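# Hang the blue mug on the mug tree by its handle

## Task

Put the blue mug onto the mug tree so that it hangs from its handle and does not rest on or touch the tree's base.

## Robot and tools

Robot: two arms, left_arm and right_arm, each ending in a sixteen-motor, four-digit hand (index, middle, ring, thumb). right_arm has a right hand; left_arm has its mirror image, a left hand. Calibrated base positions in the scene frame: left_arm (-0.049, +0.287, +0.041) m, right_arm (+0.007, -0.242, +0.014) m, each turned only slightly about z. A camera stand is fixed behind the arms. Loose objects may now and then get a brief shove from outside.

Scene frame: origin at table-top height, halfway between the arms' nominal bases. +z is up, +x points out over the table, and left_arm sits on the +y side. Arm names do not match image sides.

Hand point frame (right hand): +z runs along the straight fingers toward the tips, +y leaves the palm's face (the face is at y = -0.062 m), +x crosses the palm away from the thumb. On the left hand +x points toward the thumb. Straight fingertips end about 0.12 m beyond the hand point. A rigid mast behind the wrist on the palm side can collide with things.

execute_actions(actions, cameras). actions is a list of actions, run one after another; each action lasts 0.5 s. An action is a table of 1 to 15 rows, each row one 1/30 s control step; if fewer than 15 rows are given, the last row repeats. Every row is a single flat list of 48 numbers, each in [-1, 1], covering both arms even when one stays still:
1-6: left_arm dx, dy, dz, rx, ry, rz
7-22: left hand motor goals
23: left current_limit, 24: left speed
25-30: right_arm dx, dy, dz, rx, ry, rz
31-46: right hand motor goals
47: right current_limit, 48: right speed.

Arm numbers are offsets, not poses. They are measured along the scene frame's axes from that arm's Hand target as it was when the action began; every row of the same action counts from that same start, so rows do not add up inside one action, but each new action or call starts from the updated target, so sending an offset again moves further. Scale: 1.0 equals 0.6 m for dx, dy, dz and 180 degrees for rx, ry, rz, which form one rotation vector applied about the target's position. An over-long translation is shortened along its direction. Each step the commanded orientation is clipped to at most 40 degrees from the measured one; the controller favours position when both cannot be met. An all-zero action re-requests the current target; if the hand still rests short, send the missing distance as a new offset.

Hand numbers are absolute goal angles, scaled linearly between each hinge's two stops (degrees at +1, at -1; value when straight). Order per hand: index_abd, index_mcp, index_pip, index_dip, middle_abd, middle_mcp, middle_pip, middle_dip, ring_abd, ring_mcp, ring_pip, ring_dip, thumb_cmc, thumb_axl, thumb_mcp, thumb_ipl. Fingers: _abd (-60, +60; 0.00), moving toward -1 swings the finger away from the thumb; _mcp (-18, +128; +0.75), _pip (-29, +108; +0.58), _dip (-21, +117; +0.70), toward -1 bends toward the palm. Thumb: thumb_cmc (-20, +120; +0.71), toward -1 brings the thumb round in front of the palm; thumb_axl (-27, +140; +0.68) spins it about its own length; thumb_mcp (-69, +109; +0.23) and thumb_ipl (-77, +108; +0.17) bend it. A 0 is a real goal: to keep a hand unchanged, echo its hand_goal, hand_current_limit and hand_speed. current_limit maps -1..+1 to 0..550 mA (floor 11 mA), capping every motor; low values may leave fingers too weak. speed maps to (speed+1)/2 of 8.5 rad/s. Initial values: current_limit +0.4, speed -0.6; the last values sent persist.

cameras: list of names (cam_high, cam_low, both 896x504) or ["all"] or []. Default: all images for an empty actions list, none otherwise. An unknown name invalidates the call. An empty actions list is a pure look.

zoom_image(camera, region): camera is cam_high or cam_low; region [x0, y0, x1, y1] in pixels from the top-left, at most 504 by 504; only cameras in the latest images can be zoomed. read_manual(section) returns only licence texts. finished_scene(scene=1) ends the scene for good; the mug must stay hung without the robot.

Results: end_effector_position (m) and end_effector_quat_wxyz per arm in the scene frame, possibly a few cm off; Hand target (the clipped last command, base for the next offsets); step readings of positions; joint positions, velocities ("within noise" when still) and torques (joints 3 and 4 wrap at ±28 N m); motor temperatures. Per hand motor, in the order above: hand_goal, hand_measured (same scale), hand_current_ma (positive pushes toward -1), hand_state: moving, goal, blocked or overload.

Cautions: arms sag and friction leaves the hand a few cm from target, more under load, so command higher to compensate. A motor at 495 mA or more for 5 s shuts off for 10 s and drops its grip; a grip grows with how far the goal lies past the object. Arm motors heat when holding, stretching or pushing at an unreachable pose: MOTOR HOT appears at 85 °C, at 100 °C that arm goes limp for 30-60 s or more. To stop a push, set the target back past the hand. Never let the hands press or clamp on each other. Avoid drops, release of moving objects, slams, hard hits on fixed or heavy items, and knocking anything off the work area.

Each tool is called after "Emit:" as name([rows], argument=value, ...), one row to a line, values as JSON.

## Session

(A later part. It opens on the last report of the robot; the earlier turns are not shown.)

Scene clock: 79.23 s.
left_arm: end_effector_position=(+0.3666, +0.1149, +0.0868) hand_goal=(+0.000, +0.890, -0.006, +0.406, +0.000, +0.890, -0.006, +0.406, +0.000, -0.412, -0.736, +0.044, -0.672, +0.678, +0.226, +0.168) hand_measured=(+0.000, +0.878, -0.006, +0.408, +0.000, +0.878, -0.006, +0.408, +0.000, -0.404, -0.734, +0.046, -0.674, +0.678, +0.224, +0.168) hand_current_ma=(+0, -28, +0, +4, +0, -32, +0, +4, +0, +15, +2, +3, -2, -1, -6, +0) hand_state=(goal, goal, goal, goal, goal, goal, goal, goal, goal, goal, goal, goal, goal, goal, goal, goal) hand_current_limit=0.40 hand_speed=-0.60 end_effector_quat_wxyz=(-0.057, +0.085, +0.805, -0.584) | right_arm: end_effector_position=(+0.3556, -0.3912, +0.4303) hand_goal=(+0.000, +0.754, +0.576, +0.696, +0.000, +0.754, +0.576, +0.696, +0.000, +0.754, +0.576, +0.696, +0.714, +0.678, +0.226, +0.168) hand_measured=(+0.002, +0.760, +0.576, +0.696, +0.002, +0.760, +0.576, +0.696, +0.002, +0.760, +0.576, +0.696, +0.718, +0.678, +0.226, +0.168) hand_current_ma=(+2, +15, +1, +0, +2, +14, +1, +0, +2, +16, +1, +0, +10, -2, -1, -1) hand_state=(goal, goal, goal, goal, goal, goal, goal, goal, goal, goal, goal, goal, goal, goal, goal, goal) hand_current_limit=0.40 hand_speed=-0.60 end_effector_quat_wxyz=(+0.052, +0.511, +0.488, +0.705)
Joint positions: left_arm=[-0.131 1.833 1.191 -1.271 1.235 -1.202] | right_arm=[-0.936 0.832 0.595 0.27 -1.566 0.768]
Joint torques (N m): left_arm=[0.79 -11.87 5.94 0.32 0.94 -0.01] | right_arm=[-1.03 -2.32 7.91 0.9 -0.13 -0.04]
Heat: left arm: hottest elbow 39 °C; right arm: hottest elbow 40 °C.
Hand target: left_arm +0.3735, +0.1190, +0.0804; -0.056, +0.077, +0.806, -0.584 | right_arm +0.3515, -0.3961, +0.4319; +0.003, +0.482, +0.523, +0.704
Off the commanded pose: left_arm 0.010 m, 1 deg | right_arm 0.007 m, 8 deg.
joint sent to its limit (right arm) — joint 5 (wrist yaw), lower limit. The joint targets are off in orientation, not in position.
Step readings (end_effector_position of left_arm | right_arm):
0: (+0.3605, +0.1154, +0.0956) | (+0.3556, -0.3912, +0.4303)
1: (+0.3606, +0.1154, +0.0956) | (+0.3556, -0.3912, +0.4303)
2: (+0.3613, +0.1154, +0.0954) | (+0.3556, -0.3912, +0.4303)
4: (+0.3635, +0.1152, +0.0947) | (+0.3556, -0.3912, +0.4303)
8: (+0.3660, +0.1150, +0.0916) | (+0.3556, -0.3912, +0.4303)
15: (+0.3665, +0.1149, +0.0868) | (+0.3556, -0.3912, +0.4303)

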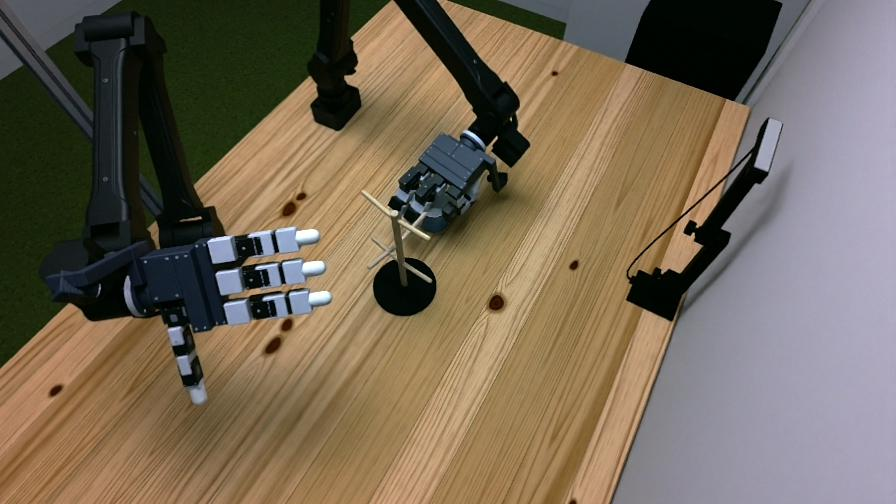

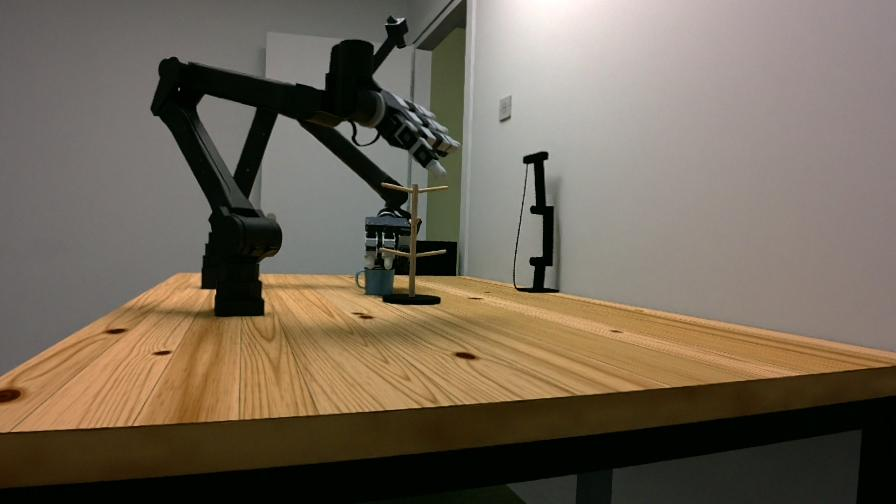

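Emit:
execute_actions([
  [[0,0,-0.0155,0,0,0,0,0.89,-0.007,0.406,0,0.89,-0.007,0.406,0,-0.413,-0.737,0.044,-0.672,0.677,0.226,0.168,0.4,-0.6,0,0,0,0,0,0,0,0.754,0.576,0.696,0,0.754,0.576,0.696,0,0.754,0.576,0.696,0.714,0.678,0.226,0.168,0.4,-0.6]],
], cameras=["cam_low","cam_high"])

Emit:
zoom_image(camera="cam_low", region=[340, 190, 460, 310])

Emit:
zoom_image(camera="cam_high", region=[370, 110, 540, 260])

Scene clock: 81.87 s.
left_arm: end_effector_position=(+0.3698, +0.1146, +0.0793) hand_goal=(+0.000, +0.890, -0.006, +0.406, +0.000, +0.890, -0.006, +0.406, +0.000, -0.412, -0.736, +0.044, -0.672, +0.678, +0.226, +0.168) hand_measured=(+0.000, +0.878, -0.006, +0.408, +0.000, +0.878, -0.006, +0.408, +0.000, -0.404, -0.734, +0.046, -0.674, +0.678, +0.224, +0.168) hand_current_ma=(+0, -28, +0, +4, +0, -32, +0, +4, +0, +15, +2, +3, -2, -1, -6, +0) hand_state=(goal, goal, goal, goal, goal, goal, goal, goal, goal, goal, goal, goal, goal, goal, goal, goal) hand_current_limit=0.40 hand_speed=-0.60 end_effector_quat_wxyz=(-0.055, +0.087, +0.805, -0.584) | right_arm: end_effector_position=(+0.3556, -0.3912, +0.4303) hand_goal=(+0.000, +0.754, +0.576, +0.696, +0.000, +0.754, +0.576, +0.696, +0.000, +0.754, +0.576, +0.696, +0.714, +0.678, +0.226, +0.168) hand_measured=(+0.002, +0.760, +0.576, +0.696, +0.002, +0.760, +0.576, +0.696, +0.002, +0.760, +0.576, +0.696, +0.718, +0.678, +0.226, +0.168) hand_current_ma=(+2, +15, +1, +0, +2, +14, +1, +0, +2, +16, +1, +0, +10, -2, -1, -1) hand_state=(goal, goal, goal, goal, goal, goal, goal, goal, goal, goal, goal, goal, goal, goal, goal, goal) hand_current_limit=0.40 hand_speed=-0.60 end_effector_quat_wxyz=(+0.052, +0.511, +0.488, +0.705)
Joint positions: left_arm=[-0.131 1.848 1.191 -1.249 1.235 -1.202] | right_arm=[-0.936 0.832 0.595 0.27 -1.566 0.768]
Joint torques (N m): left_arm=[0.91 -12.16 5.29 0.36 0.95 0.01] | right_arm=[-1.03 -1.14 7.69 0.98 -0.18 -0.02]
Heat: left arm: hottest elbow 39 °C; right arm: hottest elbow 40 °C.
Hand target: left_arm +0.3735, +0.1190, +0.0710; -0.056, +0.077, +0.806, -0.584 | right_arm +0.3515, -0.3961, +0.4319; +0.003, +0.482, +0.523, +0.704
Off the commanded pose: left_arm 0.010 m, 1 deg | right_arm 0.007 m, 8 deg.
joint sent to its limit (right arm) — joint 5 (wrist yaw), lower limit. The joint targets are off in orientation, not in position.
Step readings (end_effector_position of left_arm | right_arm):
0: (+0.3666, +0.1149, +0.0868) | (+0.3556, -0.3912, +0.4303)
1: (+0.3666, +0.1149, +0.0868) | (+0.3556, -0.3912, +0.4303)
2: (+0.3670, +0.1149, +0.0865) | (+0.3556, -0.3912, +0.4303)
4: (+0.3682, +0.1148, +0.0855) | (+0.3556, -0.3912, +0.4303)
8: (+0.3694, +0.1147, +0.0820) | (+0.3556, -0.3912, +0.4303)
15: (+0.3697, +0.1146, +0.0794) | (+0.3556, -0.3912, +0.4303)

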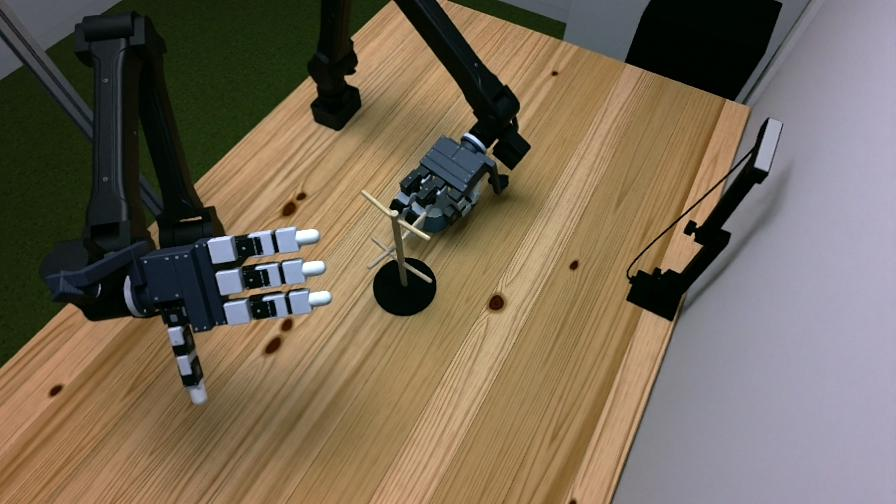

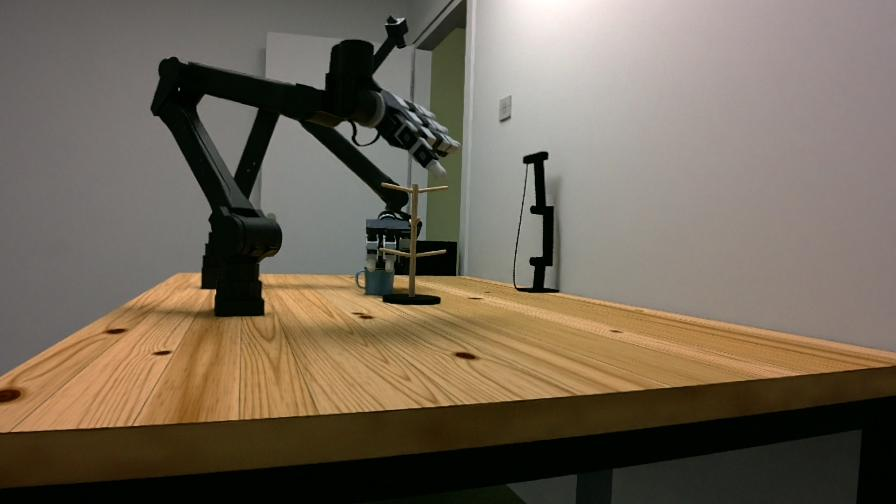

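Scaled by 4.200 from the camera's 896x504 image, which has a finer 1280x720 frame.

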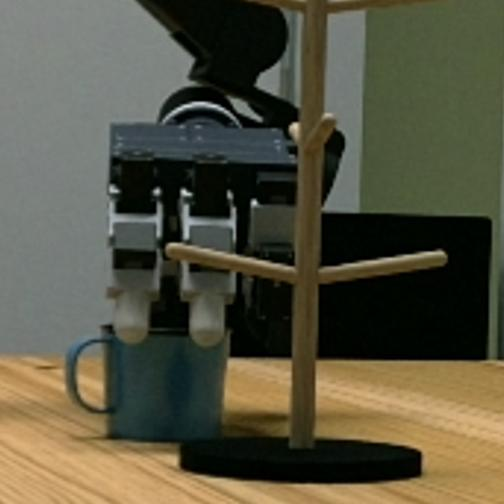

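Scaled by 2.965 from the camera's 896x504 image, which has a finer 1280x720 frame.

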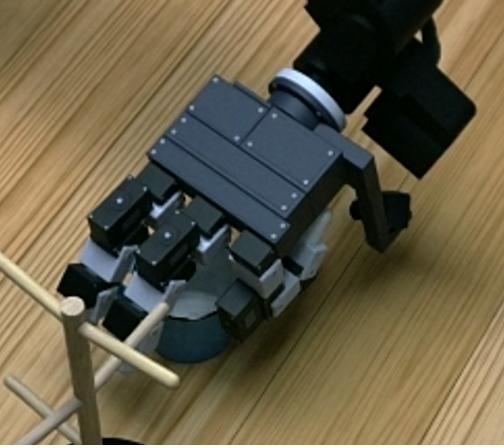

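Emit:
execute_actions([
  [[0,0,0,0,0,0,0,0.78,-0.226,0.29,0,0.78,-0.226,0.29,0,-0.413,-0.737,0.044,-0.672,0.677,0.1695,-0.3526,0.4,-0.6,0,0,0,0,0,0,0,0.754,0.576,0.696,0,0.754,0.576,0.696,0,0.754,0.576,0.696,0.714,0.678,0.226,0.168,0.4,-0.6]],
], cameras=["cam_low","cam_high"])

Emit:
zoom_image(camera="cam_low", region=[340, 190, 460, 310])

Emit:
zoom_image(camera="cam_high", region=[370, 110, 540, 260])

Scene clock: 84.20 s.
left_arm: end_effector_position=(+0.3698, +0.1146, +0.0794) hand_goal=(+0.000, +0.780, -0.226, +0.290, +0.000, +0.780, -0.226, +0.290, +0.000, -0.412, -0.736, +0.044, -0.672, +0.678, +0.170, -0.352) hand_measured=(+0.000, +0.774, -0.224, +0.292, +0.000, +0.774, -0.224, +0.292, +0.000, -0.404, -0.734, +0.046, -0.674, +0.678, +0.172, -0.348) hand_current_ma=(+0, -12, +2, +4, +0, -14, +2, +5, +0, +15, +2, +3, -2, -1, +3, +9) hand_state=(goal, goal, goal, goal, goal, goal, goal, goal, goal, goal, goal, goal, goal, goal, goal, goal) hand_current_limit=0.40 hand_speed=-0.60 end_effector_quat_wxyz=(-0.055, +0.087, +0.805, -0.585) | right_arm: end_effector_position=(+0.3556, -0.3912, +0.4303) hand_goal=(+0.000, +0.754, +0.576, +0.696, +0.000, +0.754, +0.576, +0.696, +0.000, +0.754, +0.576, +0.696, +0.714, +0.678, +0.226, +0.168) hand_measured=(+0.002, +0.760, +0.576, +0.696, +0.002, +0.760, +0.576, +0.696, +0.002, +0.760, +0.576, +0.696, +0.718, +0.678, +0.226, +0.168) hand_current_ma=(+2, +15, +1, +0, +2, +14, +1, +0, +2, +16, +1, +0, +10, -2, -1, -1) hand_state=(goal, goal, goal, goal, goal, goal, goal, goal, goal, goal, goal, goal, goal, goal, goal, goal) hand_current_limit=0.40 hand_speed=-0.60 end_effector_quat_wxyz=(+0.052, +0.511, +0.488, +0.705)
Joint positions: left_arm=[-0.131 1.848 1.191 -1.249 1.236 -1.202] | right_arm=[-0.936 0.832 0.595 0.27 -1.566 0.768]
Joint torques (N m): left_arm=[0.85 -12.1 5.31 0.38 0.93 0] | right_arm=[-1.38 -1.14 7.83 0.73 -0.11 0]
Heat: left arm: hottest elbow 39 °C; right arm: hottest elbow 40 °C.
Hand target: left_arm +0.3735, +0.1190, +0.0711; -0.056, +0.077, +0.806, -0.584 | right_arm +0.3515, -0.3961, +0.4319; +0.003, +0.482, +0.523, +0.704
Off the commanded pose: left_arm 0.010 m, 1 deg | right_arm 0.007 m, 8 deg.
joint sent to its limit (right arm) — joint 5 (wrist yaw), lower limit. The joint targets are off in orientation, not in position.
Step readings (end_effector_position of left_arm | right_arm):
0: (+0.3698, +0.1146, +0.0793) | (+0.3556, -0.3912, +0.4303)
1: (+0.3698, +0.1146, +0.0793) | (+0.3556, -0.3912, +0.4303)
2: (+0.3698, +0.1146, +0.0794) | (+0.3556, -0.3912, +0.4303)
4: (+0.3698, +0.1146, +0.0794) | (+0.3556, -0.3912, +0.4303)
8: (+0.3698, +0.1146, +0.0794) | (+0.3556, -0.3912, +0.4303)
15: (+0.3698, +0.1146, +0.0794) | (+0.3556, -0.3912, +0.4303)

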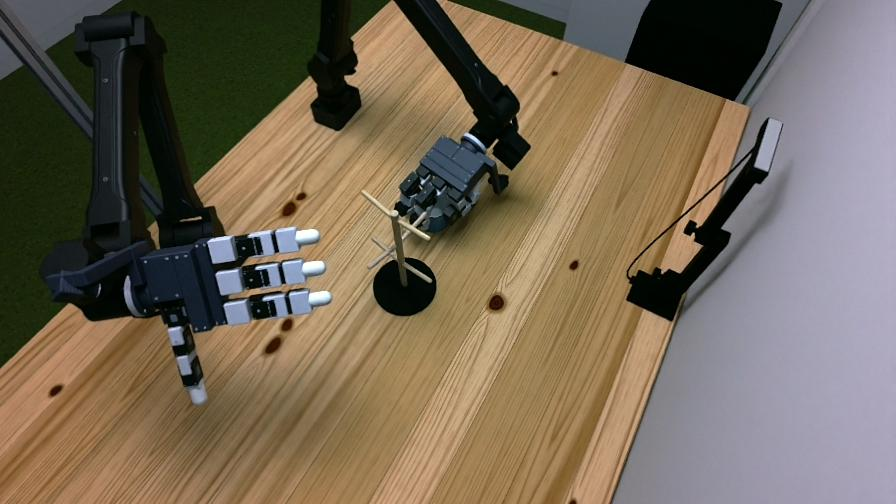

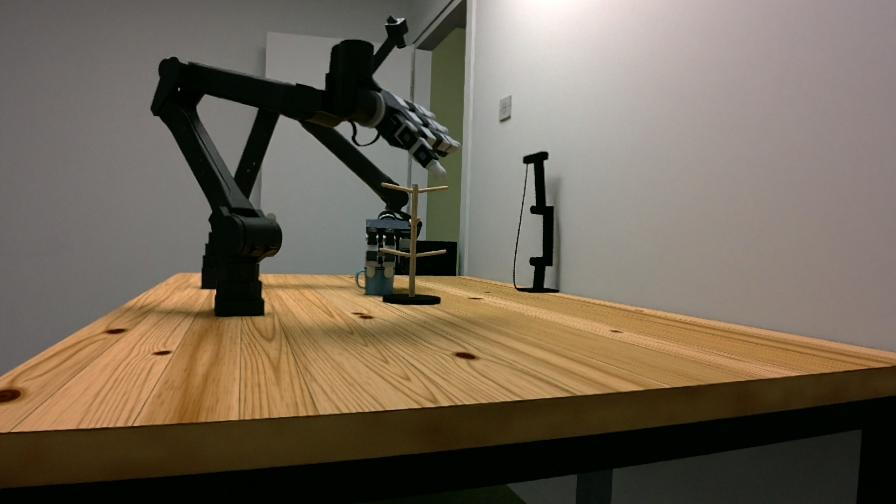

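Scaled by 4.200 from the camera's 896x504 image, which has a finer 1280x720 frame.

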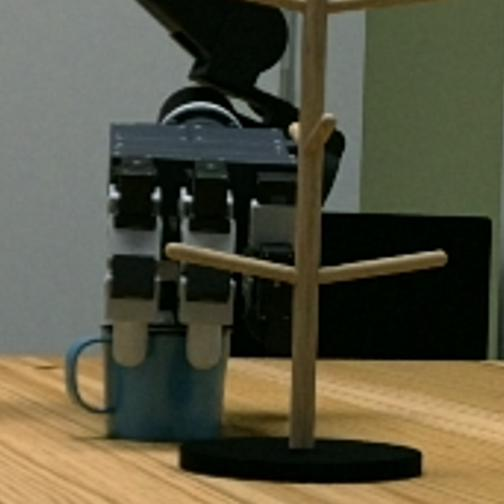

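Scaled by 2.965 from the camera's 896x504 image, which has a finer 1280x720 frame.

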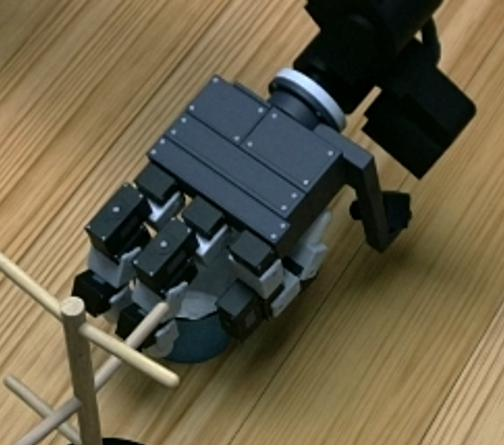

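Emit:
execute_actions([
  [[0,0,0,0,0,0,0,0.74,-0.343,0.247,0,0.74,-0.343,0.247,0,-0.413,-0.737,0.044,-0.672,0.677,0.079,-0.385,0.4,-0.85,0,0,0,0,0,0,0,0.754,0.576,0.696,0,0.754,0.576,0.696,0,0.754,0.576,0.696,0.714,0.678,0.226,0.168,0.4,-0.6]],
])

Scene clock: 85.50 s.
left_arm: end_effector_position=(+0.3699, +0.1146, +0.0793) hand_goal=(+0.000, +0.740, -0.342, +0.248, +0.000, +0.740, -0.342, +0.248, +0.000, -0.412, -0.736, +0.044, -0.672, +0.678, +0.080, -0.384) hand_measured=(+0.000, +0.744, -0.316, +0.254, +0.000, +0.746, -0.314, +0.256, +0.000, -0.404, -0.734, +0.046, -0.672, +0.678, +0.112, -0.378) hand_current_ma=(+0, +8, +70, +10, +0, +13, +80, +16, +0, +15, +2, +3, -1, -1, +129, +16) hand_state=(goal, goal, blocked, goal, goal, goal, blocked, goal, goal, goal, goal, goal, goal, goal, blocked, goal) hand_current_limit=0.40 hand_speed=-0.85 end_effector_quat_wxyz=(-0.054, +0.087, +0.805, -0.584) | right_arm: end_effector_position=(+0.3556, -0.3912, +0.4303) hand_goal=(+0.000, +0.754, +0.576, +0.696, +0.000, +0.754, +0.576, +0.696, +0.000, +0.754, +0.576, +0.696, +0.714, +0.678, +0.226, +0.168) hand_measured=(+0.002, +0.760, +0.576, +0.696, +0.002, +0.760, +0.576, +0.696, +0.002, +0.760, +0.576, +0.696, +0.718, +0.678, +0.226, +0.168) hand_current_ma=(+2, +15, +1, +0, +2, +14, +1, +0, +2, +16, +1, +0, +10, -2, -1, -1) hand_state=(goal, goal, goal, goal, goal, goal, goal, goal, goal, goal, goal, goal, goal, goal, goal, goal) hand_current_limit=0.40 hand_speed=-0.60 end_effector_quat_wxyz=(+0.052, +0.511, +0.488, +0.705)
Joint positions: left_arm=[-0.131 1.848 1.191 -1.249 1.235 -1.202] | right_arm=[-0.936 0.832 0.595 0.27 -1.566 0.768]
Joint torques (N m): left_arm=[0.62 -12.45 5.33 0.35 0.95 0] | right_arm=[-2.37 -1.55 8.06 0.94 -0.12 -0.05]
Heat: left arm: hottest elbow 39 °C; right arm: hottest elbow 40 °C.
Hand target: left_arm +0.3735, +0.1190, +0.0711; -0.056, +0.077, +0.806, -0.584 | right_arm +0.3515, -0.3961, +0.4319; +0.003, +0.482, +0.523, +0.704
Off the commanded pose: left_arm 0.010 m, 1 deg | right_arm 0.007 m, 8 deg.
joint sent to its limit (right arm) — joint 5 (wrist yaw), lower limit. The joint targets are off in orientation, not in position.
Step readings (end_effector_position of left_arm | right_arm):
0: (+0.3698, +0.1146, +0.0794) | (+0.3556, -0.3912, +0.4303)
1: (+0.3698, +0.1146, +0.0794) | (+0.3556, -0.3912, +0.4303)
2: (+0.3698, +0.1146, +0.0794) | (+0.3556, -0.3912, +0.4303)
4: (+0.3698, +0.1146, +0.0794) | (+0.3556, -0.3912, +0.4303)
8: (+0.3699, +0.1146, +0.0793) | (+0.3556, -0.3912, +0.4303)
15: (+0.3699, +0.1146, +0.0793) | (+0.3556, -0.3912, +0.4303)

Emit:
execute_actions([
  [[0,0,0,0,0,0,0,0.67,-0.40,0.2,0,0.67,-0.40,0.2,0,-0.413,-0.737,0.044,-0.672,0.677,0.01,-0.43,0.6,-0.85,0,0,0,0,0,0,0,0.754,0.576,0.696,0,0.754,0.576,0.696,0,0.754,0.576,0.696,0.714,0.678,0.226,0.168,0.4,-0.6]],
], cameras=["cam_low","cam_high"])

Emit:
zoom_image(camera="cam_low", region=[340, 190, 460, 310])

Emit:
zoom_image(camera="cam_high", region=[370, 110, 540, 260])

Scene clock: 86.83 s.
left_arm: end_effector_position=(+0.3699, +0.1146, +0.0793) hand_goal=(+0.000, +0.670, -0.400, +0.200, +0.000, +0.670, -0.400, +0.200, +0.000, -0.412, -0.736, +0.044, -0.672, +0.678, +0.010, -0.430) hand_measured=(+0.000, +0.742, -0.330, +0.238, +0.000, +0.746, -0.328, +0.242, +0.000, -0.404, -0.734, +0.046, -0.672, +0.678, +0.112, -0.380) hand_current_ma=(+0, +273, +245, +116, +0, +289, +249, +134, +0, +15, +2, +3, +0, -1, +440, +234) hand_state=(goal, blocked, blocked, blocked, goal, blocked, blocked, blocked, goal, goal, goal, goal, goal, goal, blocked, blocked) hand_current_limit=0.60 hand_speed=-0.85 end_effector_quat_wxyz=(-0.054, +0.087, +0.805, -0.584) | right_arm: end_effector_position=(+0.3556, -0.3912, +0.4303) hand_goal=(+0.000, +0.754, +0.576, +0.696, +0.000, +0.754, +0.576, +0.696, +0.000, +0.754, +0.576, +0.696, +0.714, +0.678, +0.226, +0.168) hand_measured=(+0.002, +0.760, +0.576, +0.696, +0.002, +0.760, +0.576, +0.696, +0.002, +0.760, +0.576, +0.696, +0.718, +0.678, +0.226, +0.168) hand_current_ma=(+2, +15, +1, +0, +2, +14, +1, +0, +2, +16, +1, +0, +10, -2, -1, -1) hand_state=(goal, goal, goal, goal, goal, goal, goal, goal, goal, goal, goal, goal, goal, goal, goal, goal) hand_current_limit=0.40 hand_speed=-0.60 end_effector_quat_wxyz=(+0.052, +0.511, +0.488, +0.705)
Joint positions: left_arm=[-0.131 1.848 1.191 -1.249 1.235 -1.202] | right_arm=[-0.936 0.832 0.595 0.27 -1.566 0.768]
Joint torques (N m): left_arm=[0.73 -12.4 5.3 0.36 0.95 0.01] | right_arm=[-1.38 -1.55 7.75 0.85 -0.19 0.04]
Heat: left arm: hottest elbow 39 °C; right arm: hottest elbow 40 °C.
Hand target: left_arm +0.3735, +0.1190, +0.0711; -0.056, +0.077, +0.806, -0.584 | right_arm +0.3515, -0.3961, +0.4319; +0.003, +0.482, +0.523, +0.704
Off the commanded pose: left_arm 0.010 m, 1 deg | right_arm 0.007 m, 8 deg.
joint sent to its limit (right arm) — joint 5 (wrist yaw), lower limit. The joint targets are off in orientation, not in position.
Step readings (end_effector_position of left_arm | right_arm):
0: (+0.3699, +0.1146, +0.0793) | (+0.3556, -0.3912, +0.4303)
1: (+0.3699, +0.1146, +0.0793) | (+0.3556, -0.3912, +0.4303)
2: (+0.3699, +0.1146, +0.0793) | (+0.3556, -0.3912, +0.4303)
4: (+0.3699, +0.1146, +0.0793) | (+0.3556, -0.3912, +0.4303)
8: (+0.3699, +0.1146, +0.0793) | (+0.3556, -0.3912, +0.4303)
15: (+0.3699, +0.1146, +0.0793) | (+0.3556, -0.3912, +0.4303)

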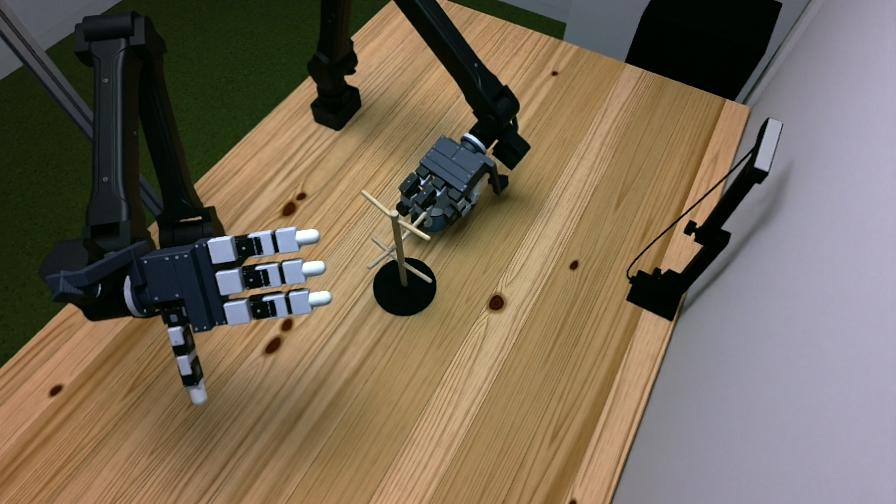

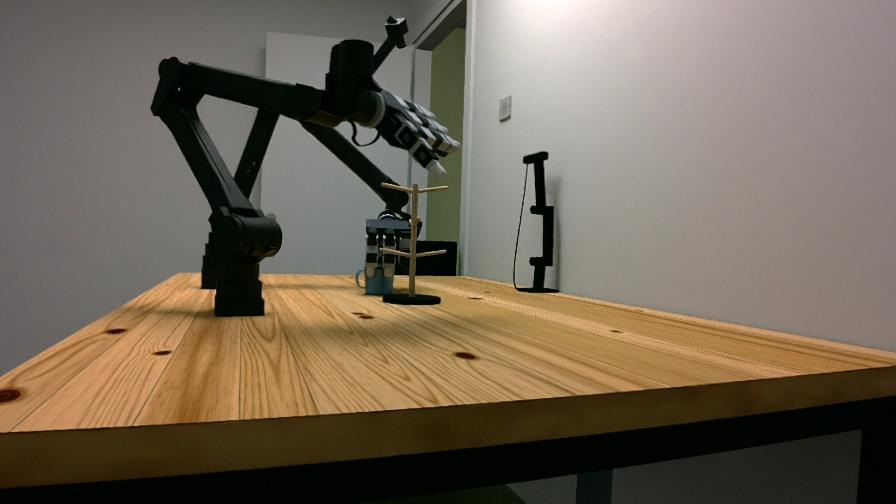

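Scaled by 4.200 from the camera's 896x504 image, which has a finer 1280x720 frame.

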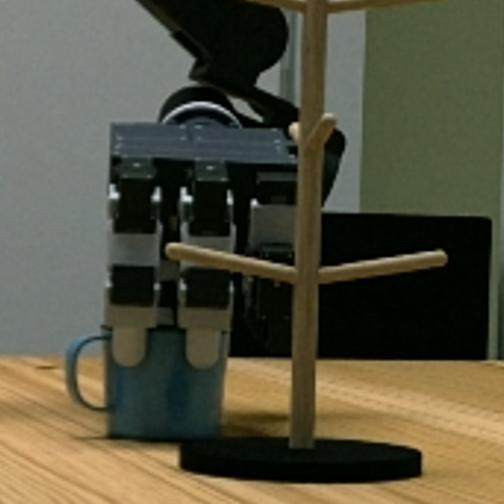

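Scaled by 2.965 from the camera's 896x504 image, which has a finer 1280x720 frame.

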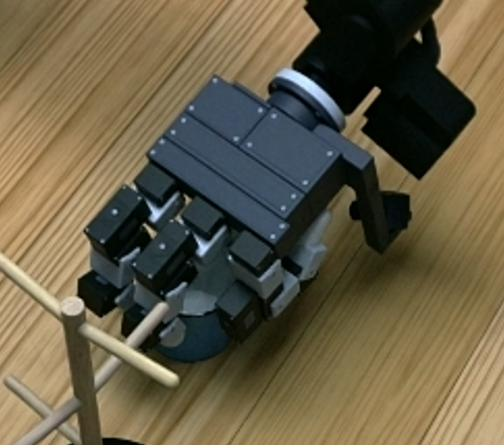

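Emit:
execute_actions([
  [[0,0,0.06,0,0,0,0,0.67,-0.40,0.2,0,0.67,-0.40,0.2,0,-0.413,-0.737,0.044,-0.672,0.677,0.01,-0.43,0.6,-0.85,0,0,0,0,0,0,0,0.754,0.576,0.696,0,0.754,0.576,0.696,0,0.754,0.576,0.696,0.714,0.678,0.226,0.168,0.4,-0.6]],
], cameras=["cam_low"])

Emit:
zoom_image(camera="cam_low", region=[340, 190, 460, 310])

Scene clock: 111.83 s.
left_arm: end_effector_position=(+0.3606, +0.1155, +0.0904) hand_goal=(+0.000, +0.670, -0.400, +0.200, +0.000, +0.670, -0.400, +0.200, +0.000, -0.412, -0.736, +0.044, -0.672, +0.678, +0.010, -0.430) hand_measured=(+0.000, +0.740, -0.330, +0.238, +0.000, +0.746, -0.330, +0.242, +0.000, -0.404, -0.734, +0.046, -0.670, +0.678, +0.112, -0.380) hand_current_ma=(+0, +265, +245, +116, +0, +287, +242, +128, +0, +15, +2, +3, +4, +0, +440, +234) hand_state=(goal, blocked, blocked, blocked, goal, blocked, blocked, blocked, goal, goal, goal, goal, goal, goal, blocked, blocked) hand_current_limit=0.60 hand_speed=-0.85 end_effector_quat_wxyz=(-0.068, +0.077, +0.805, -0.584) | right_arm: end_effector_position=(+0.3556, -0.3912, +0.4303) hand_goal=(+0.000, +0.754, +0.576, +0.696, +0.000, +0.754, +0.576, +0.696, +0.000, +0.754, +0.576, +0.696, +0.714, +0.678, +0.226, +0.168) hand_measured=(+0.002, +0.760, +0.576, +0.696, +0.002, +0.760, +0.576, +0.696, +0.002, +0.760, +0.576, +0.696, +0.718, +0.678, +0.226, +0.168) hand_current_ma=(+2, +15, +1, +0, +2, +14, +1, +0, +2, +16, +1, +0, +10, -2, -1, -1) hand_state=(goal, goal, goal, goal, goal, goal, goal, goal, goal, goal, goal, goal, goal, goal, goal, goal) hand_current_limit=0.40 hand_speed=-0.60 end_effector_quat_wxyz=(+0.052, +0.511, +0.488, +0.705)
Joint positions: left_arm=[-0.131 1.829 1.191 -1.302 1.234 -1.203] | right_arm=[-0.936 0.832 0.595 0.27 -1.566 0.768]
Joint torques (N m): left_arm=[0.97 -14.68 7.28 -0.98 0.97 -0.01] | right_arm=[-0.5 -2.2 7.58 0.9 -0.17 0.03]
Heat: left arm: hottest elbow 38 °C; right arm: hottest elbow 41 °C.
Hand target: left_arm +0.3736, +0.1190, +0.1071; -0.056, +0.078, +0.806, -0.584 | right_arm +0.3515, -0.3961, +0.4319; +0.003, +0.482, +0.523, +0.704
Off the commanded pose: left_arm 0.021 m, 1 deg | right_arm 0.007 m, 8 deg.
joint sent to its limit (right arm) — joint 5 (wrist yaw), lower limit. The joint targets are off in orientation, not in position.
Step readings (end_effector_position of left_arm | right_arm):
0: (+0.3699, +0.1146, +0.0793) | (+0.3556, -0.3912, +0.4303)
1: (+0.3699, +0.1146, +0.0793) | (+0.3556, -0.3912, +0.4303)
2: (+0.3697, +0.1146, +0.0794) | (+0.3556, -0.3912, +0.4303)
4: (+0.3682, +0.1148, +0.0802) | (+0.3556, -0.3912, +0.4303)
8: (+0.3630, +0.1153, +0.0836) | (+0.3556, -0.3912, +0.4303)
15: (+0.3610, +0.1155, +0.0900) | (+0.3556, -0.3912, +0.4303)
Images, in order (width x height): cam_low 896x504.

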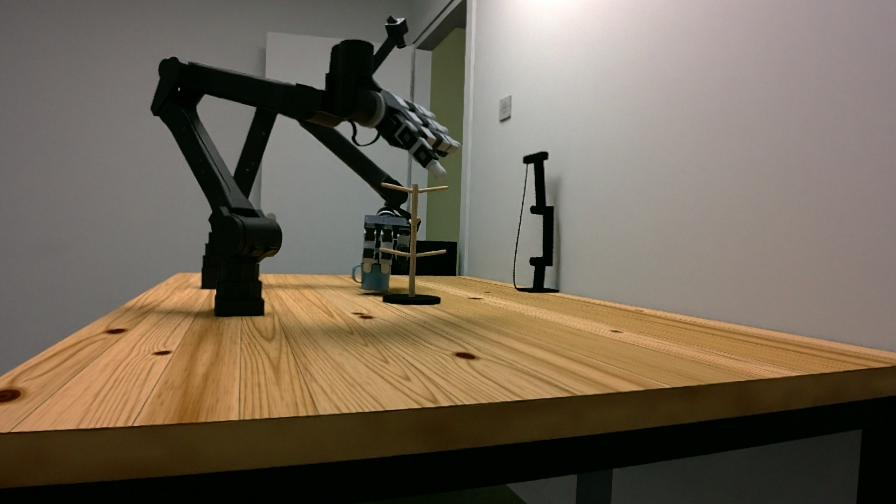

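Scaled by 4.200 from the camera's 896x504 image, which has a finer 1280x720 frame.

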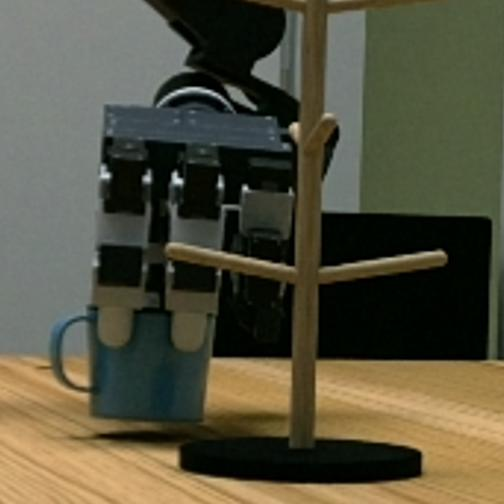

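Emit:
execute_actions([
  [[0.0325,0.0528,0.145,0.0251,-0.1296,-0.0306,0,0.67,-0.40,0.2,0,0.67,-0.40,0.2,0,-0.413,-0.737,0.044,-0.672,0.677,0.01,-0.43,0.6,-0.85,0,0,0,0,0,0,0,0.754,0.576,0.696,0,0.754,0.576,0.696,0,0.754,0.576,0.696,0.714,0.678,0.226,0.168,0.4,-0.6]],
], cameras=["cam_low","cam_high"])

Scene clock: 114.40 s.
left_arm: end_effector_position=(+0.3803, +0.1466, +0.1828) hand_goal=(+0.000, +0.670, -0.400, +0.200, +0.000, +0.670, -0.400, +0.200, +0.000, -0.412, -0.736, +0.044, -0.672, +0.678, +0.010, -0.430) hand_measured=(+0.002, +0.740, -0.330, +0.238, +0.000, +0.742, -0.330, +0.242, +0.000, -0.406, -0.734, +0.046, -0.662, +0.680, +0.114, -0.380) hand_current_ma=(+3, +265, +245, +116, -1, +266, +242, +128, +0, +15, +2, +3, +21, +6, +440, +234) hand_state=(goal, blocked, blocked, blocked, goal, blocked, blocked, blocked, goal, goal, goal, goal, goal, goal, blocked, blocked) hand_current_limit=0.60 hand_speed=-0.85 end_effector_quat_wxyz=(+0.063, +0.222, +0.821, -0.523) | right_arm: end_effector_position=(+0.3556, -0.3912, +0.4303) hand_goal=(+0.000, +0.754, +0.576, +0.696, +0.000, +0.754, +0.576, +0.696, +0.000, +0.754, +0.576, +0.696, +0.714, +0.678, +0.226, +0.168) hand_measured=(+0.002, +0.760, +0.576, +0.696, +0.002, +0.760, +0.576, +0.696, +0.002, +0.760, +0.576, +0.696, +0.718, +0.678, +0.226, +0.168) hand_current_ma=(+2, +15, +1, +0, +2, +14, +1, +0, +2, +16, +1, +0, +10, -2, -1, -1) hand_state=(goal, goal, goal, goal, goal, goal, goal, goal, goal, goal, goal, goal, goal, goal, goal, goal) hand_current_limit=0.40 hand_speed=-0.60 end_effector_quat_wxyz=(+0.052, +0.511, +0.488, +0.705)
Joint positions: left_arm=[-0.097 1.58 1.207 -1.378 1.101 -0.985] | right_arm=[-0.936 0.832 0.595 0.27 -1.566 0.768]
Joint torques (N m): left_arm=[0.85 -11.81 8.58 -0.44 0.98 0.32] | right_arm=[-0.62 -2.2 7.98 0.99 -0.14 -0.03]
Heat: left arm: hottest elbow 38 °C; right arm: hottest elbow 41 °C.
Hand target: left_arm +0.3931, +0.1507, +0.1941; +0.077, +0.230, +0.818, -0.521 | right_arm +0.3515, -0.3961, +0.4319; +0.003, +0.482, +0.523, +0.704
Off the commanded pose: left_arm 0.018 m, 2 deg | right_arm 0.007 m, 8 deg.
joint sent to its limit (right arm) — joint 5 (wrist yaw), lower limit. The joint targets are off in orientation, not in position.
Step readings (end_effector_position of left_arm | right_arm):
0: (+0.3606, +0.1155, +0.0905) | (+0.3556, -0.3912, +0.4303)
1: (+0.3606, +0.1161, +0.0904) | (+0.3556, -0.3912, +0.4303)
2: (+0.3612, +0.1201, +0.0908) | (+0.3556, -0.3912, +0.4303)
4: (+0.3631, +0.1296, +0.0981) | (+0.3556, -0.3912, +0.4303)
8: (+0.3753, +0.1399, +0.1543) | (+0.3556, -0.3912, +0.4303)
15: (+0.3801, +0.1463, +0.2007) | (+0.3556, -0.3912, +0.4303)

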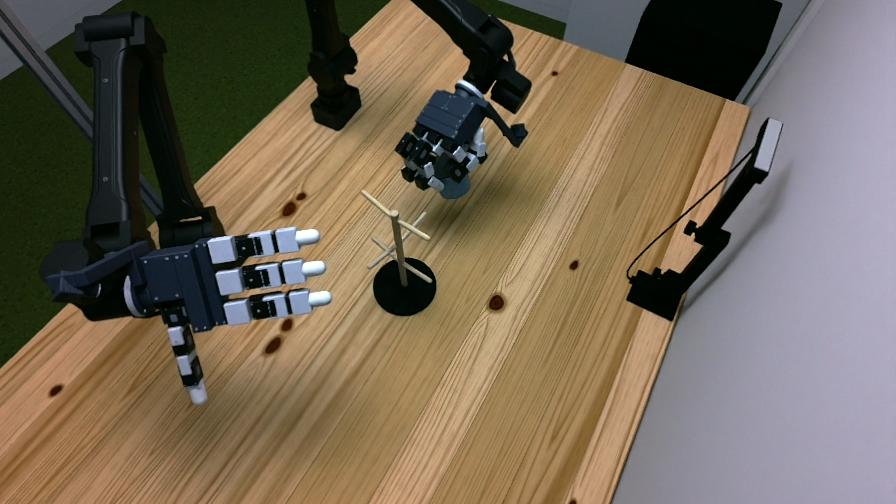

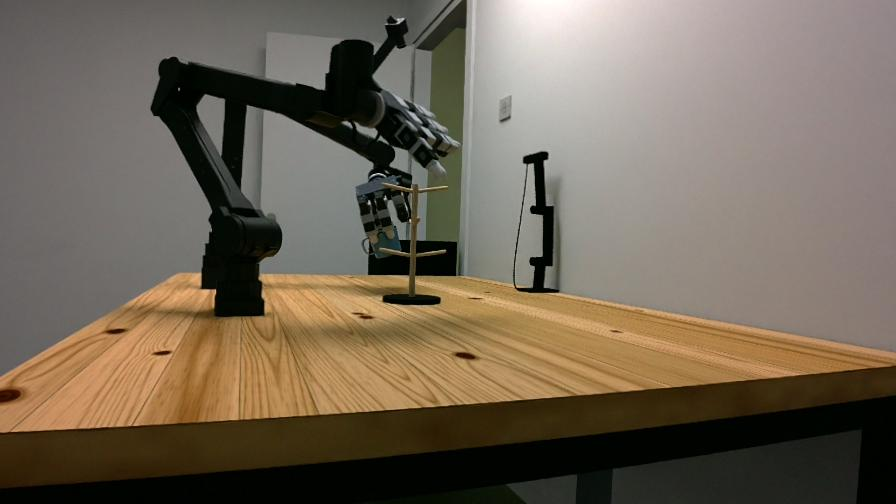

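Emit:
execute_actions([
  [[0.0377,0.0543,0.1415,0.0251,-0.1296,-0.0306,0,0.67,-0.40,0.2,0,0.67,-0.40,0.2,0,-0.413,-0.737,0.044,-0.672,0.677,0.01,-0.43,0.6,-0.85,0,0,0,0,0,0,0,0.754,0.576,0.696,0,0.754,0.576,0.696,0,0.754,0.576,0.696,0.714,0.678,0.226,0.168,0.4,-0.6]],
  [[0.0308,0.0123,0.0208,0.046,-0.1162,-0.0443,0,0.67,-0.40,0.2,0,0.67,-0.40,0.2,0,-0.413,-0.737,0.044,-0.672,0.677,0.01,-0.43,0.6,-0.85,0,0,0,0,0,0,0,0.754,0.576,0.696,0,0.754,0.576,0.696,0,0.754,0.576,0.696,0.714,0.678,0.226,0.168,0.4,-0.6]],
], cameras=["cam_low","cam_high"])

Scene clock: 117.50 s.
left_arm: end_effector_position=(+0.4286, +0.1906, +0.2822) hand_goal=(+0.000, +0.670, -0.400, +0.200, +0.000, +0.670, -0.400, +0.200, +0.000, -0.412, -0.736, +0.044, -0.672, +0.678, +0.010, -0.430) hand_measured=(+0.006, +0.740, -0.330, +0.238, +0.000, +0.740, -0.330, +0.242, +0.000, -0.406, -0.734, +0.046, -0.656, +0.684, +0.114, -0.380) hand_current_ma=(+9, +265, +245, +116, -1, +257, +240, +128, +0, +15, +2, +3, +38, +12, +440, +234) hand_state=(goal, blocked, blocked, blocked, goal, blocked, blocked, blocked, goal, goal, goal, goal, goal, goal, blocked, blocked) hand_current_limit=0.60 hand_speed=-0.85 end_effector_quat_wxyz=(+0.272, +0.498, +0.756, -0.326) | right_arm: end_effector_position=(+0.3556, -0.3912, +0.4303) hand_goal=(+0.000, +0.754, +0.576, +0.696, +0.000, +0.754, +0.576, +0.696, +0.000, +0.754, +0.576, +0.696, +0.714, +0.678, +0.226, +0.168) hand_measured=(+0.002, +0.760, +0.576, +0.696, +0.002, +0.760, +0.576, +0.696, +0.002, +0.760, +0.576, +0.696, +0.718, +0.678, +0.226, +0.168) hand_current_ma=(+2, +15, +1, +0, +2, +14, +1, +0, +2, +16, +1, +0, +10, -2, -1, -1) hand_state=(goal, goal, goal, goal, goal, goal, goal, goal, goal, goal, goal, goal, goal, goal, goal, goal) hand_current_limit=0.40 hand_speed=-0.60 end_effector_quat_wxyz=(+0.052, +0.511, +0.488, +0.705)
Joint positions: left_arm=[-0.047 1.344 1.202 -1.29 0.869 -0.473] | right_arm=[-0.936 0.832 0.595 0.27 -1.566 0.768]
Joint torques (N m): left_arm=[0.26 -10.58 7.38 1.8 0.87 0.47] | right_arm=[-0.56 -2.37 7.99 1.03 -0.16 -0.02]
Heat: left arm: hottest elbow 39 °C; right arm: hottest elbow 41 °C.
Hand target: left_arm +0.4342, +0.1907, +0.2916; +0.289, +0.513, +0.744, -0.315 | right_arm +0.3515, -0.3961, +0.4319; +0.003, +0.482, +0.523, +0.704
Off the commanded pose: left_arm 0.011 m, 3 deg | right_arm 0.007 m, 8 deg.
joint sent to its limit (right arm) — joint 5 (wrist yaw), lower limit. The joint targets are off in orientation, not in position.
Step readings (end_effector_position of left_arm | right_arm):
0: (+0.3803, +0.1465, +0.1828) | (+0.3556, -0.3912, +0.4303)
1: (+0.3805, +0.1471, +0.1827) | (+0.3556, -0.3912, +0.4303)
2: (+0.3814, +0.1504, +0.1826) | (+0.3556, -0.3912, +0.4303)
4: (+0.3839, +0.1600, +0.1879) | (+0.3556, -0.3912, +0.4303)
8: (+0.3893, +0.1728, +0.2296) | (+0.3556, -0.3912, +0.4303)
15: (+0.3987, +0.1807, +0.2731) | (+0.3556, -0.3912, +0.4303)
16: (+0.3993, +0.1809, +0.2720) | (+0.3556, -0.3912, +0.4303)
17: (+0.4012, +0.1836, +0.2704) | (+0.3556, -0.3912, +0.4303)
19: (+0.4098, +0.1909, +0.2678) | (+0.3556, -0.3912, +0.4303)
23: (+0.4225, +0.1950, +0.2723) | (+0.3556, -0.3912, +0.4303)
30: (+0.4272, +0.1921, +0.2815) | (+0.3556, -0.3912, +0.4303)

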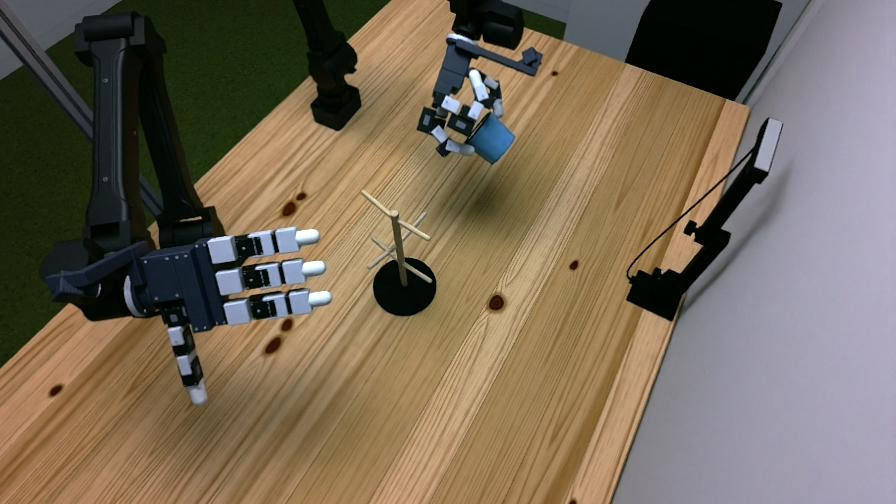

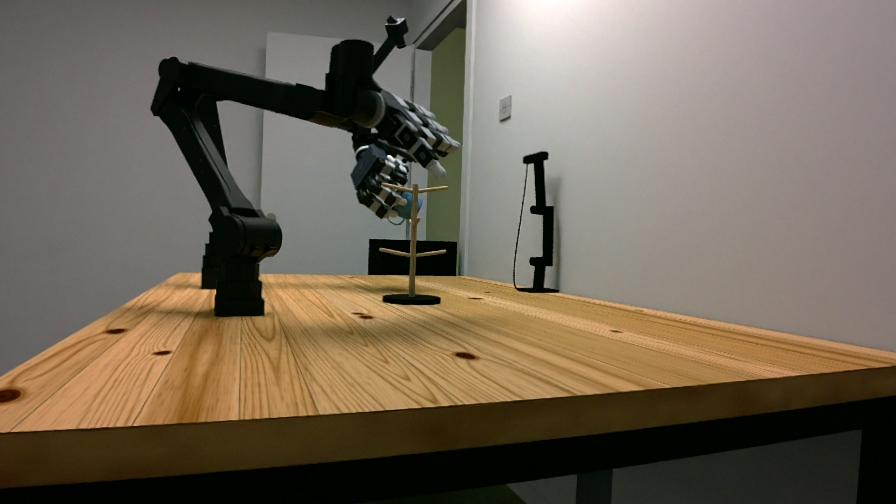

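Emit:
execute_actions([
  [[0.0183,0.0057,0.0147,0.046,-0.1162,-0.0443,0,0.67,-0.40,0.2,0,0.67,-0.40,0.2,0,-0.413,-0.737,0.044,-0.672,0.677,0.01,-0.43,0.6,-0.85,0,0,0,0,0,0,0,0.754,0.576,0.696,0,0.754,0.576,0.696,0,0.754,0.576,0.696,0.714,0.678,0.226,0.168,0.4,-0.6]],
  [[0.0183,0.0007,0.0386,0.0647,-0.1022,-0.0378,0,0.67,-0.40,0.2,0,0.67,-0.40,0.2,0,-0.413,-0.737,0.044,-0.672,0.677,0.01,-0.43,0.6,-0.85,0,0,0,0,0,0,0,0.754,0.576,0.696,0,0.754,0.576,0.696,0,0.754,0.576,0.696,0.714,0.678,0.226,0.168,0.4,-0.6]],
  [[0.0183,0.0007,0.0386,0.0647,-0.1022,-0.0378,0,0.67,-0.40,0.2,0,0.67,-0.40,0.2,0,-0.413,-0.737,0.044,-0.672,0.677,0.01,-0.43,0.6,-0.85,0,0,0,0,0,0,0,0.754,0.576,0.696,0,0.754,0.576,0.696,0,0.754,0.576,0.696,0.714,0.678,0.226,0.168,0.4,-0.6]],
], cameras=["cam_low","cam_high"])

Scene clock: 121.50 s.
left_arm: end_effector_position=(+0.4644, +0.1938, +0.3315) hand_goal=(+0.000, +0.670, -0.400, +0.200, +0.000, +0.670, -0.400, +0.200, +0.000, -0.412, -0.736, +0.044, -0.672, +0.678, +0.010, -0.430) hand_measured=(+0.006, +0.740, -0.330, +0.238, +0.000, +0.740, -0.330, +0.240, +0.000, -0.406, -0.734, +0.046, -0.656, +0.684, +0.114, -0.380) hand_current_ma=(+11, +265, +245, +116, -1, +257, +240, +125, +0, +15, +2, +3, +40, +13, +440, +234) hand_state=(goal, blocked, blocked, blocked, goal, blocked, blocked, blocked, goal, goal, goal, goal, goal, goal, blocked, blocked) hand_current_limit=0.60 hand_speed=-0.85 end_effector_quat_wxyz=(+0.380, +0.785, +0.479, +0.099) | right_arm: end_effector_position=(+0.3556, -0.3912, +0.4303) hand_goal=(+0.000, +0.754, +0.576, +0.696, +0.000, +0.754, +0.576, +0.696, +0.000, +0.754, +0.576, +0.696, +0.714, +0.678, +0.226, +0.168) hand_measured=(+0.002, +0.760, +0.576, +0.696, +0.002, +0.760, +0.576, +0.696, +0.002, +0.760, +0.576, +0.696, +0.718, +0.678, +0.226, +0.168) hand_current_ma=(+2, +15, +1, +0, +2, +14, +1, +0, +2, +16, +1, +0, +10, -2, -1, -1) hand_state=(goal, goal, goal, goal, goal, goal, goal, goal, goal, goal, goal, goal, goal, goal, goal, goal) hand_current_limit=0.40 hand_speed=-0.60 end_effector_quat_wxyz=(+0.052, +0.511, +0.488, +0.705)
Joint positions: left_arm=[-0.052 1.174 0.934 -0.683 0.522 0.289] | right_arm=[-0.936 0.832 0.595 0.27 -1.566 0.768]
Joint torques (N m): left_arm=[0.62 -9.05 8.03 3.3 0.75 0.34] | right_arm=[-0.97 -1.03 7.87 0.9 -0.19 0]
Heat: left arm: hottest elbow 39 °C; right arm: hottest elbow 41 °C.
Hand target: left_arm +0.4671, +0.1950, +0.3465; +0.393, +0.786, +0.462, +0.119 | right_arm +0.3515, -0.3961, +0.4319; +0.003, +0.482, +0.523, +0.704
Off the commanded pose: left_arm 0.015 m, 3 deg | right_arm 0.007 m, 8 deg.
joint sent to its limit (right arm) — joint 5 (wrist yaw), lower limit. The joint targets are off in orientation, not in position.
Step readings (end_effector_position of left_arm | right_arm):
0: (+0.4286, +0.1906, +0.2822) | (+0.3556, -0.3912, +0.4303)
1: (+0.4288, +0.1909, +0.2818) | (+0.3556, -0.3912, +0.4303)
2: (+0.4309, +0.1928, +0.2811) | (+0.3556, -0.3912, +0.4303)
4: (+0.4351, +0.1986, +0.2781) | (+0.3556, -0.3912, +0.4303)
8: (+0.4334, +0.2003, +0.2771) | (+0.3556, -0.3912, +0.4303)
15: (+0.4389, +0.1963, +0.2862) | (+0.3556, -0.3912, +0.4303)
16: (+0.4397, +0.1963, +0.2863) | (+0.3556, -0.3912, +0.4303)
17: (+0.4418, +0.1987, +0.2866) | (+0.3556, -0.3912, +0.4303)
19: (+0.4461, +0.2046, +0.2873) | (+0.3556, -0.3912, +0.4303)
23: (+0.4478, +0.2065, +0.2953) | (+0.3556, -0.3912, +0.4303)
30: (+0.4524, +0.2013, +0.3096) | (+0.3556, -0.3912, +0.4303)
31: (+0.4528, +0.2011, +0.3100) | (+0.3556, -0.3912, +0.4303)
32: (+0.4546, +0.2027, +0.3103) | (+0.3556, -0.3912, +0.4303)
34: (+0.4589, +0.2059, +0.3124) | (+0.3556, -0.3912, +0.4303)
38: (+0.4615, +0.2040, +0.3180) | (+0.3556, -0.3912, +0.4303)
45: (+0.4645, +0.1969, +0.3283) | (+0.3556, -0.3912, +0.4303)

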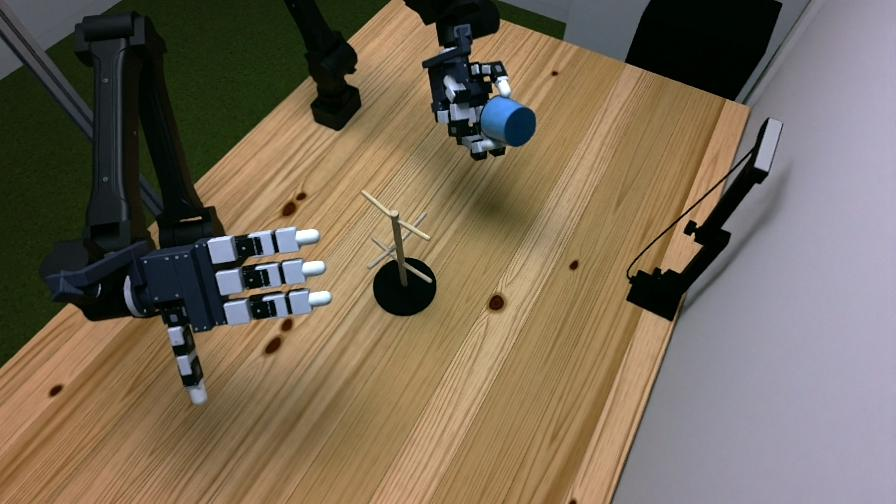

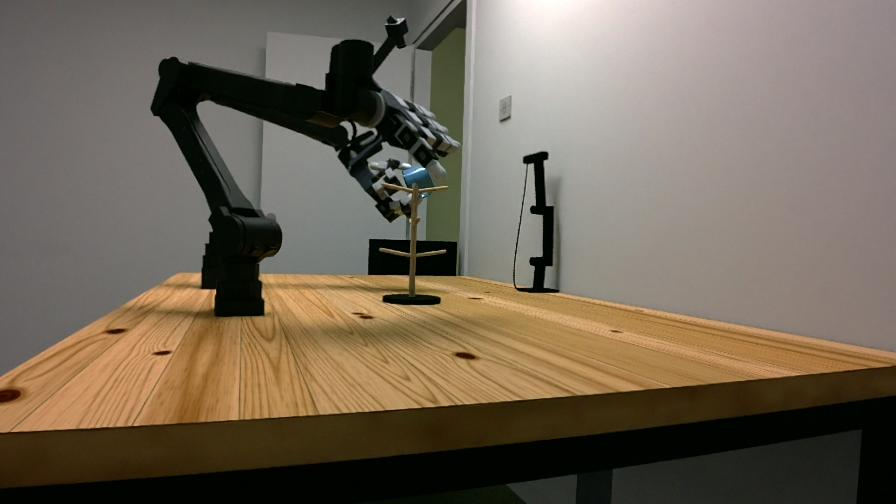

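Emit:
execute_actions([
  [[-0.0184,-0.0028,0.0287,0.0808,-0.0856,-0.0202,0,0.67,-0.40,0.2,0,0.67,-0.40,0.2,0,-0.413,-0.737,0.044,-0.672,0.677,0.01,-0.43,0.6,-0.85,0,0,0,0,0,0,0,0.754,0.576,0.696,0,0.754,0.576,0.696,0,0.754,0.576,0.696,0.714,0.678,0.226,0.168,0.4,-0.6]],
  [[-0.0184,-0.0028,0.0287,0.0808,-0.0856,-0.0202,0,0.67,-0.40,0.2,0,0.67,-0.40,0.2,0,-0.413,-0.737,0.044,-0.672,0.677,0.01,-0.43,0.6,-0.85,0,0,0,0,0,0,0,0.754,0.576,0.696,0,0.754,0.576,0.696,0,0.754,0.576,0.696,0.714,0.678,0.226,0.168,0.4,-0.6]],
])

Scene clock: 128.27 s.
left_arm: end_effector_position=(+0.4451, +0.1889, +0.3670) hand_goal=(+0.000, +0.670, -0.400, +0.200, +0.000, +0.670, -0.400, +0.200, +0.000, -0.412, -0.736, +0.044, -0.672, +0.678, +0.010, -0.430) hand_measured=(+0.006, +0.740, -0.330, +0.238, -0.004, +0.740, -0.330, +0.240, +0.000, -0.406, -0.736, +0.046, -0.670, +0.682, +0.114, -0.380) hand_current_ma=(+8, +265, +245, +116, -6, +264, +240, +123, +0, +15, +1, +3, +5, +12, +440, +234) hand_state=(goal, blocked, blocked, blocked, goal, blocked, blocked, blocked, goal, goal, goal, goal, goal, goal, blocked, blocked) hand_current_limit=0.60 hand_speed=-0.85 end_effector_quat_wxyz=(+0.293, +0.835, +0.258, +0.387) | right_arm: end_effector_position=(+0.3556, -0.3912, +0.4303) hand_goal=(+0.000, +0.754, +0.576, +0.696, +0.000, +0.754, +0.576, +0.696, +0.000, +0.754, +0.576, +0.696, +0.714, +0.678, +0.226, +0.168) hand_measured=(+0.002, +0.760, +0.576, +0.696, +0.002, +0.760, +0.576, +0.696, +0.002, +0.760, +0.576, +0.696, +0.718, +0.678, +0.226, +0.168) hand_current_ma=(+2, +15, +1, +0, +2, +14, +1, +0, +2, +16, +1, +0, +10, -2, -1, -1) hand_state=(goal, goal, goal, goal, goal, goal, goal, goal, goal, goal, goal, goal, goal, goal, goal, goal) hand_current_limit=0.40 hand_speed=-0.60 end_effector_quat_wxyz=(+0.052, +0.511, +0.488, +0.705)
Joint positions: left_arm=[-0.054 1.061 0.78 -0.302 0.286 0.806] | right_arm=[-0.936 0.832 0.595 0.27 -1.566 0.768]
Joint torques (N m): left_arm=[0.79 -7.65 8.17 3.97 0.49 0.11] | right_arm=[-1.79 -1.67 7.92 0.85 -0.17 0]
Heat: left arm: hottest elbow 39 °C; right arm: hottest elbow 41 °C.
Hand target: left_arm +0.4450, +0.1915, +0.3811; +0.299, +0.826, +0.248, +0.407 | right_arm +0.3515, -0.3961, +0.4319; +0.003, +0.482, +0.523, +0.704
Off the commanded pose: left_arm 0.014 m, 3 deg | right_arm 0.007 m, 8 deg.
joint sent to its limit (right arm) — joint 5 (wrist yaw), lower limit. The joint targets are off in orientation, not in position.
Step readings (end_effector_position of left_arm | right_arm):
0: (+0.4644, +0.1937, +0.3315) | (+0.3556, -0.3912, +0.4303)
1: (+0.4645, +0.1939, +0.3312) | (+0.3556, -0.3912, +0.4303)
2: (+0.4655, +0.1961, +0.3312) | (+0.3556, -0.3912, +0.4303)
4: (+0.4656, +0.2013, +0.3311) | (+0.3556, -0.3912, +0.4303)
8: (+0.4581, +0.2025, +0.3349) | (+0.3556, -0.3912, +0.4303)
15: (+0.4564, +0.1971, +0.3472) | (+0.3556, -0.3912, +0.4303)
16: (+0.4564, +0.1969, +0.3472) | (+0.3556, -0.3912, +0.4303)
17: (+0.4571, +0.1985, +0.3481) | (+0.3556, -0.3912, +0.4303)
19: (+0.4563, +0.2011, +0.3489) | (+0.3556, -0.3912, +0.4303)
23: (+0.4487, +0.1986, +0.3542) | (+0.3556, -0.3912, +0.4303)
30: (+0.4462, +0.1919, +0.3653) | (+0.3556, -0.3912, +0.4303)


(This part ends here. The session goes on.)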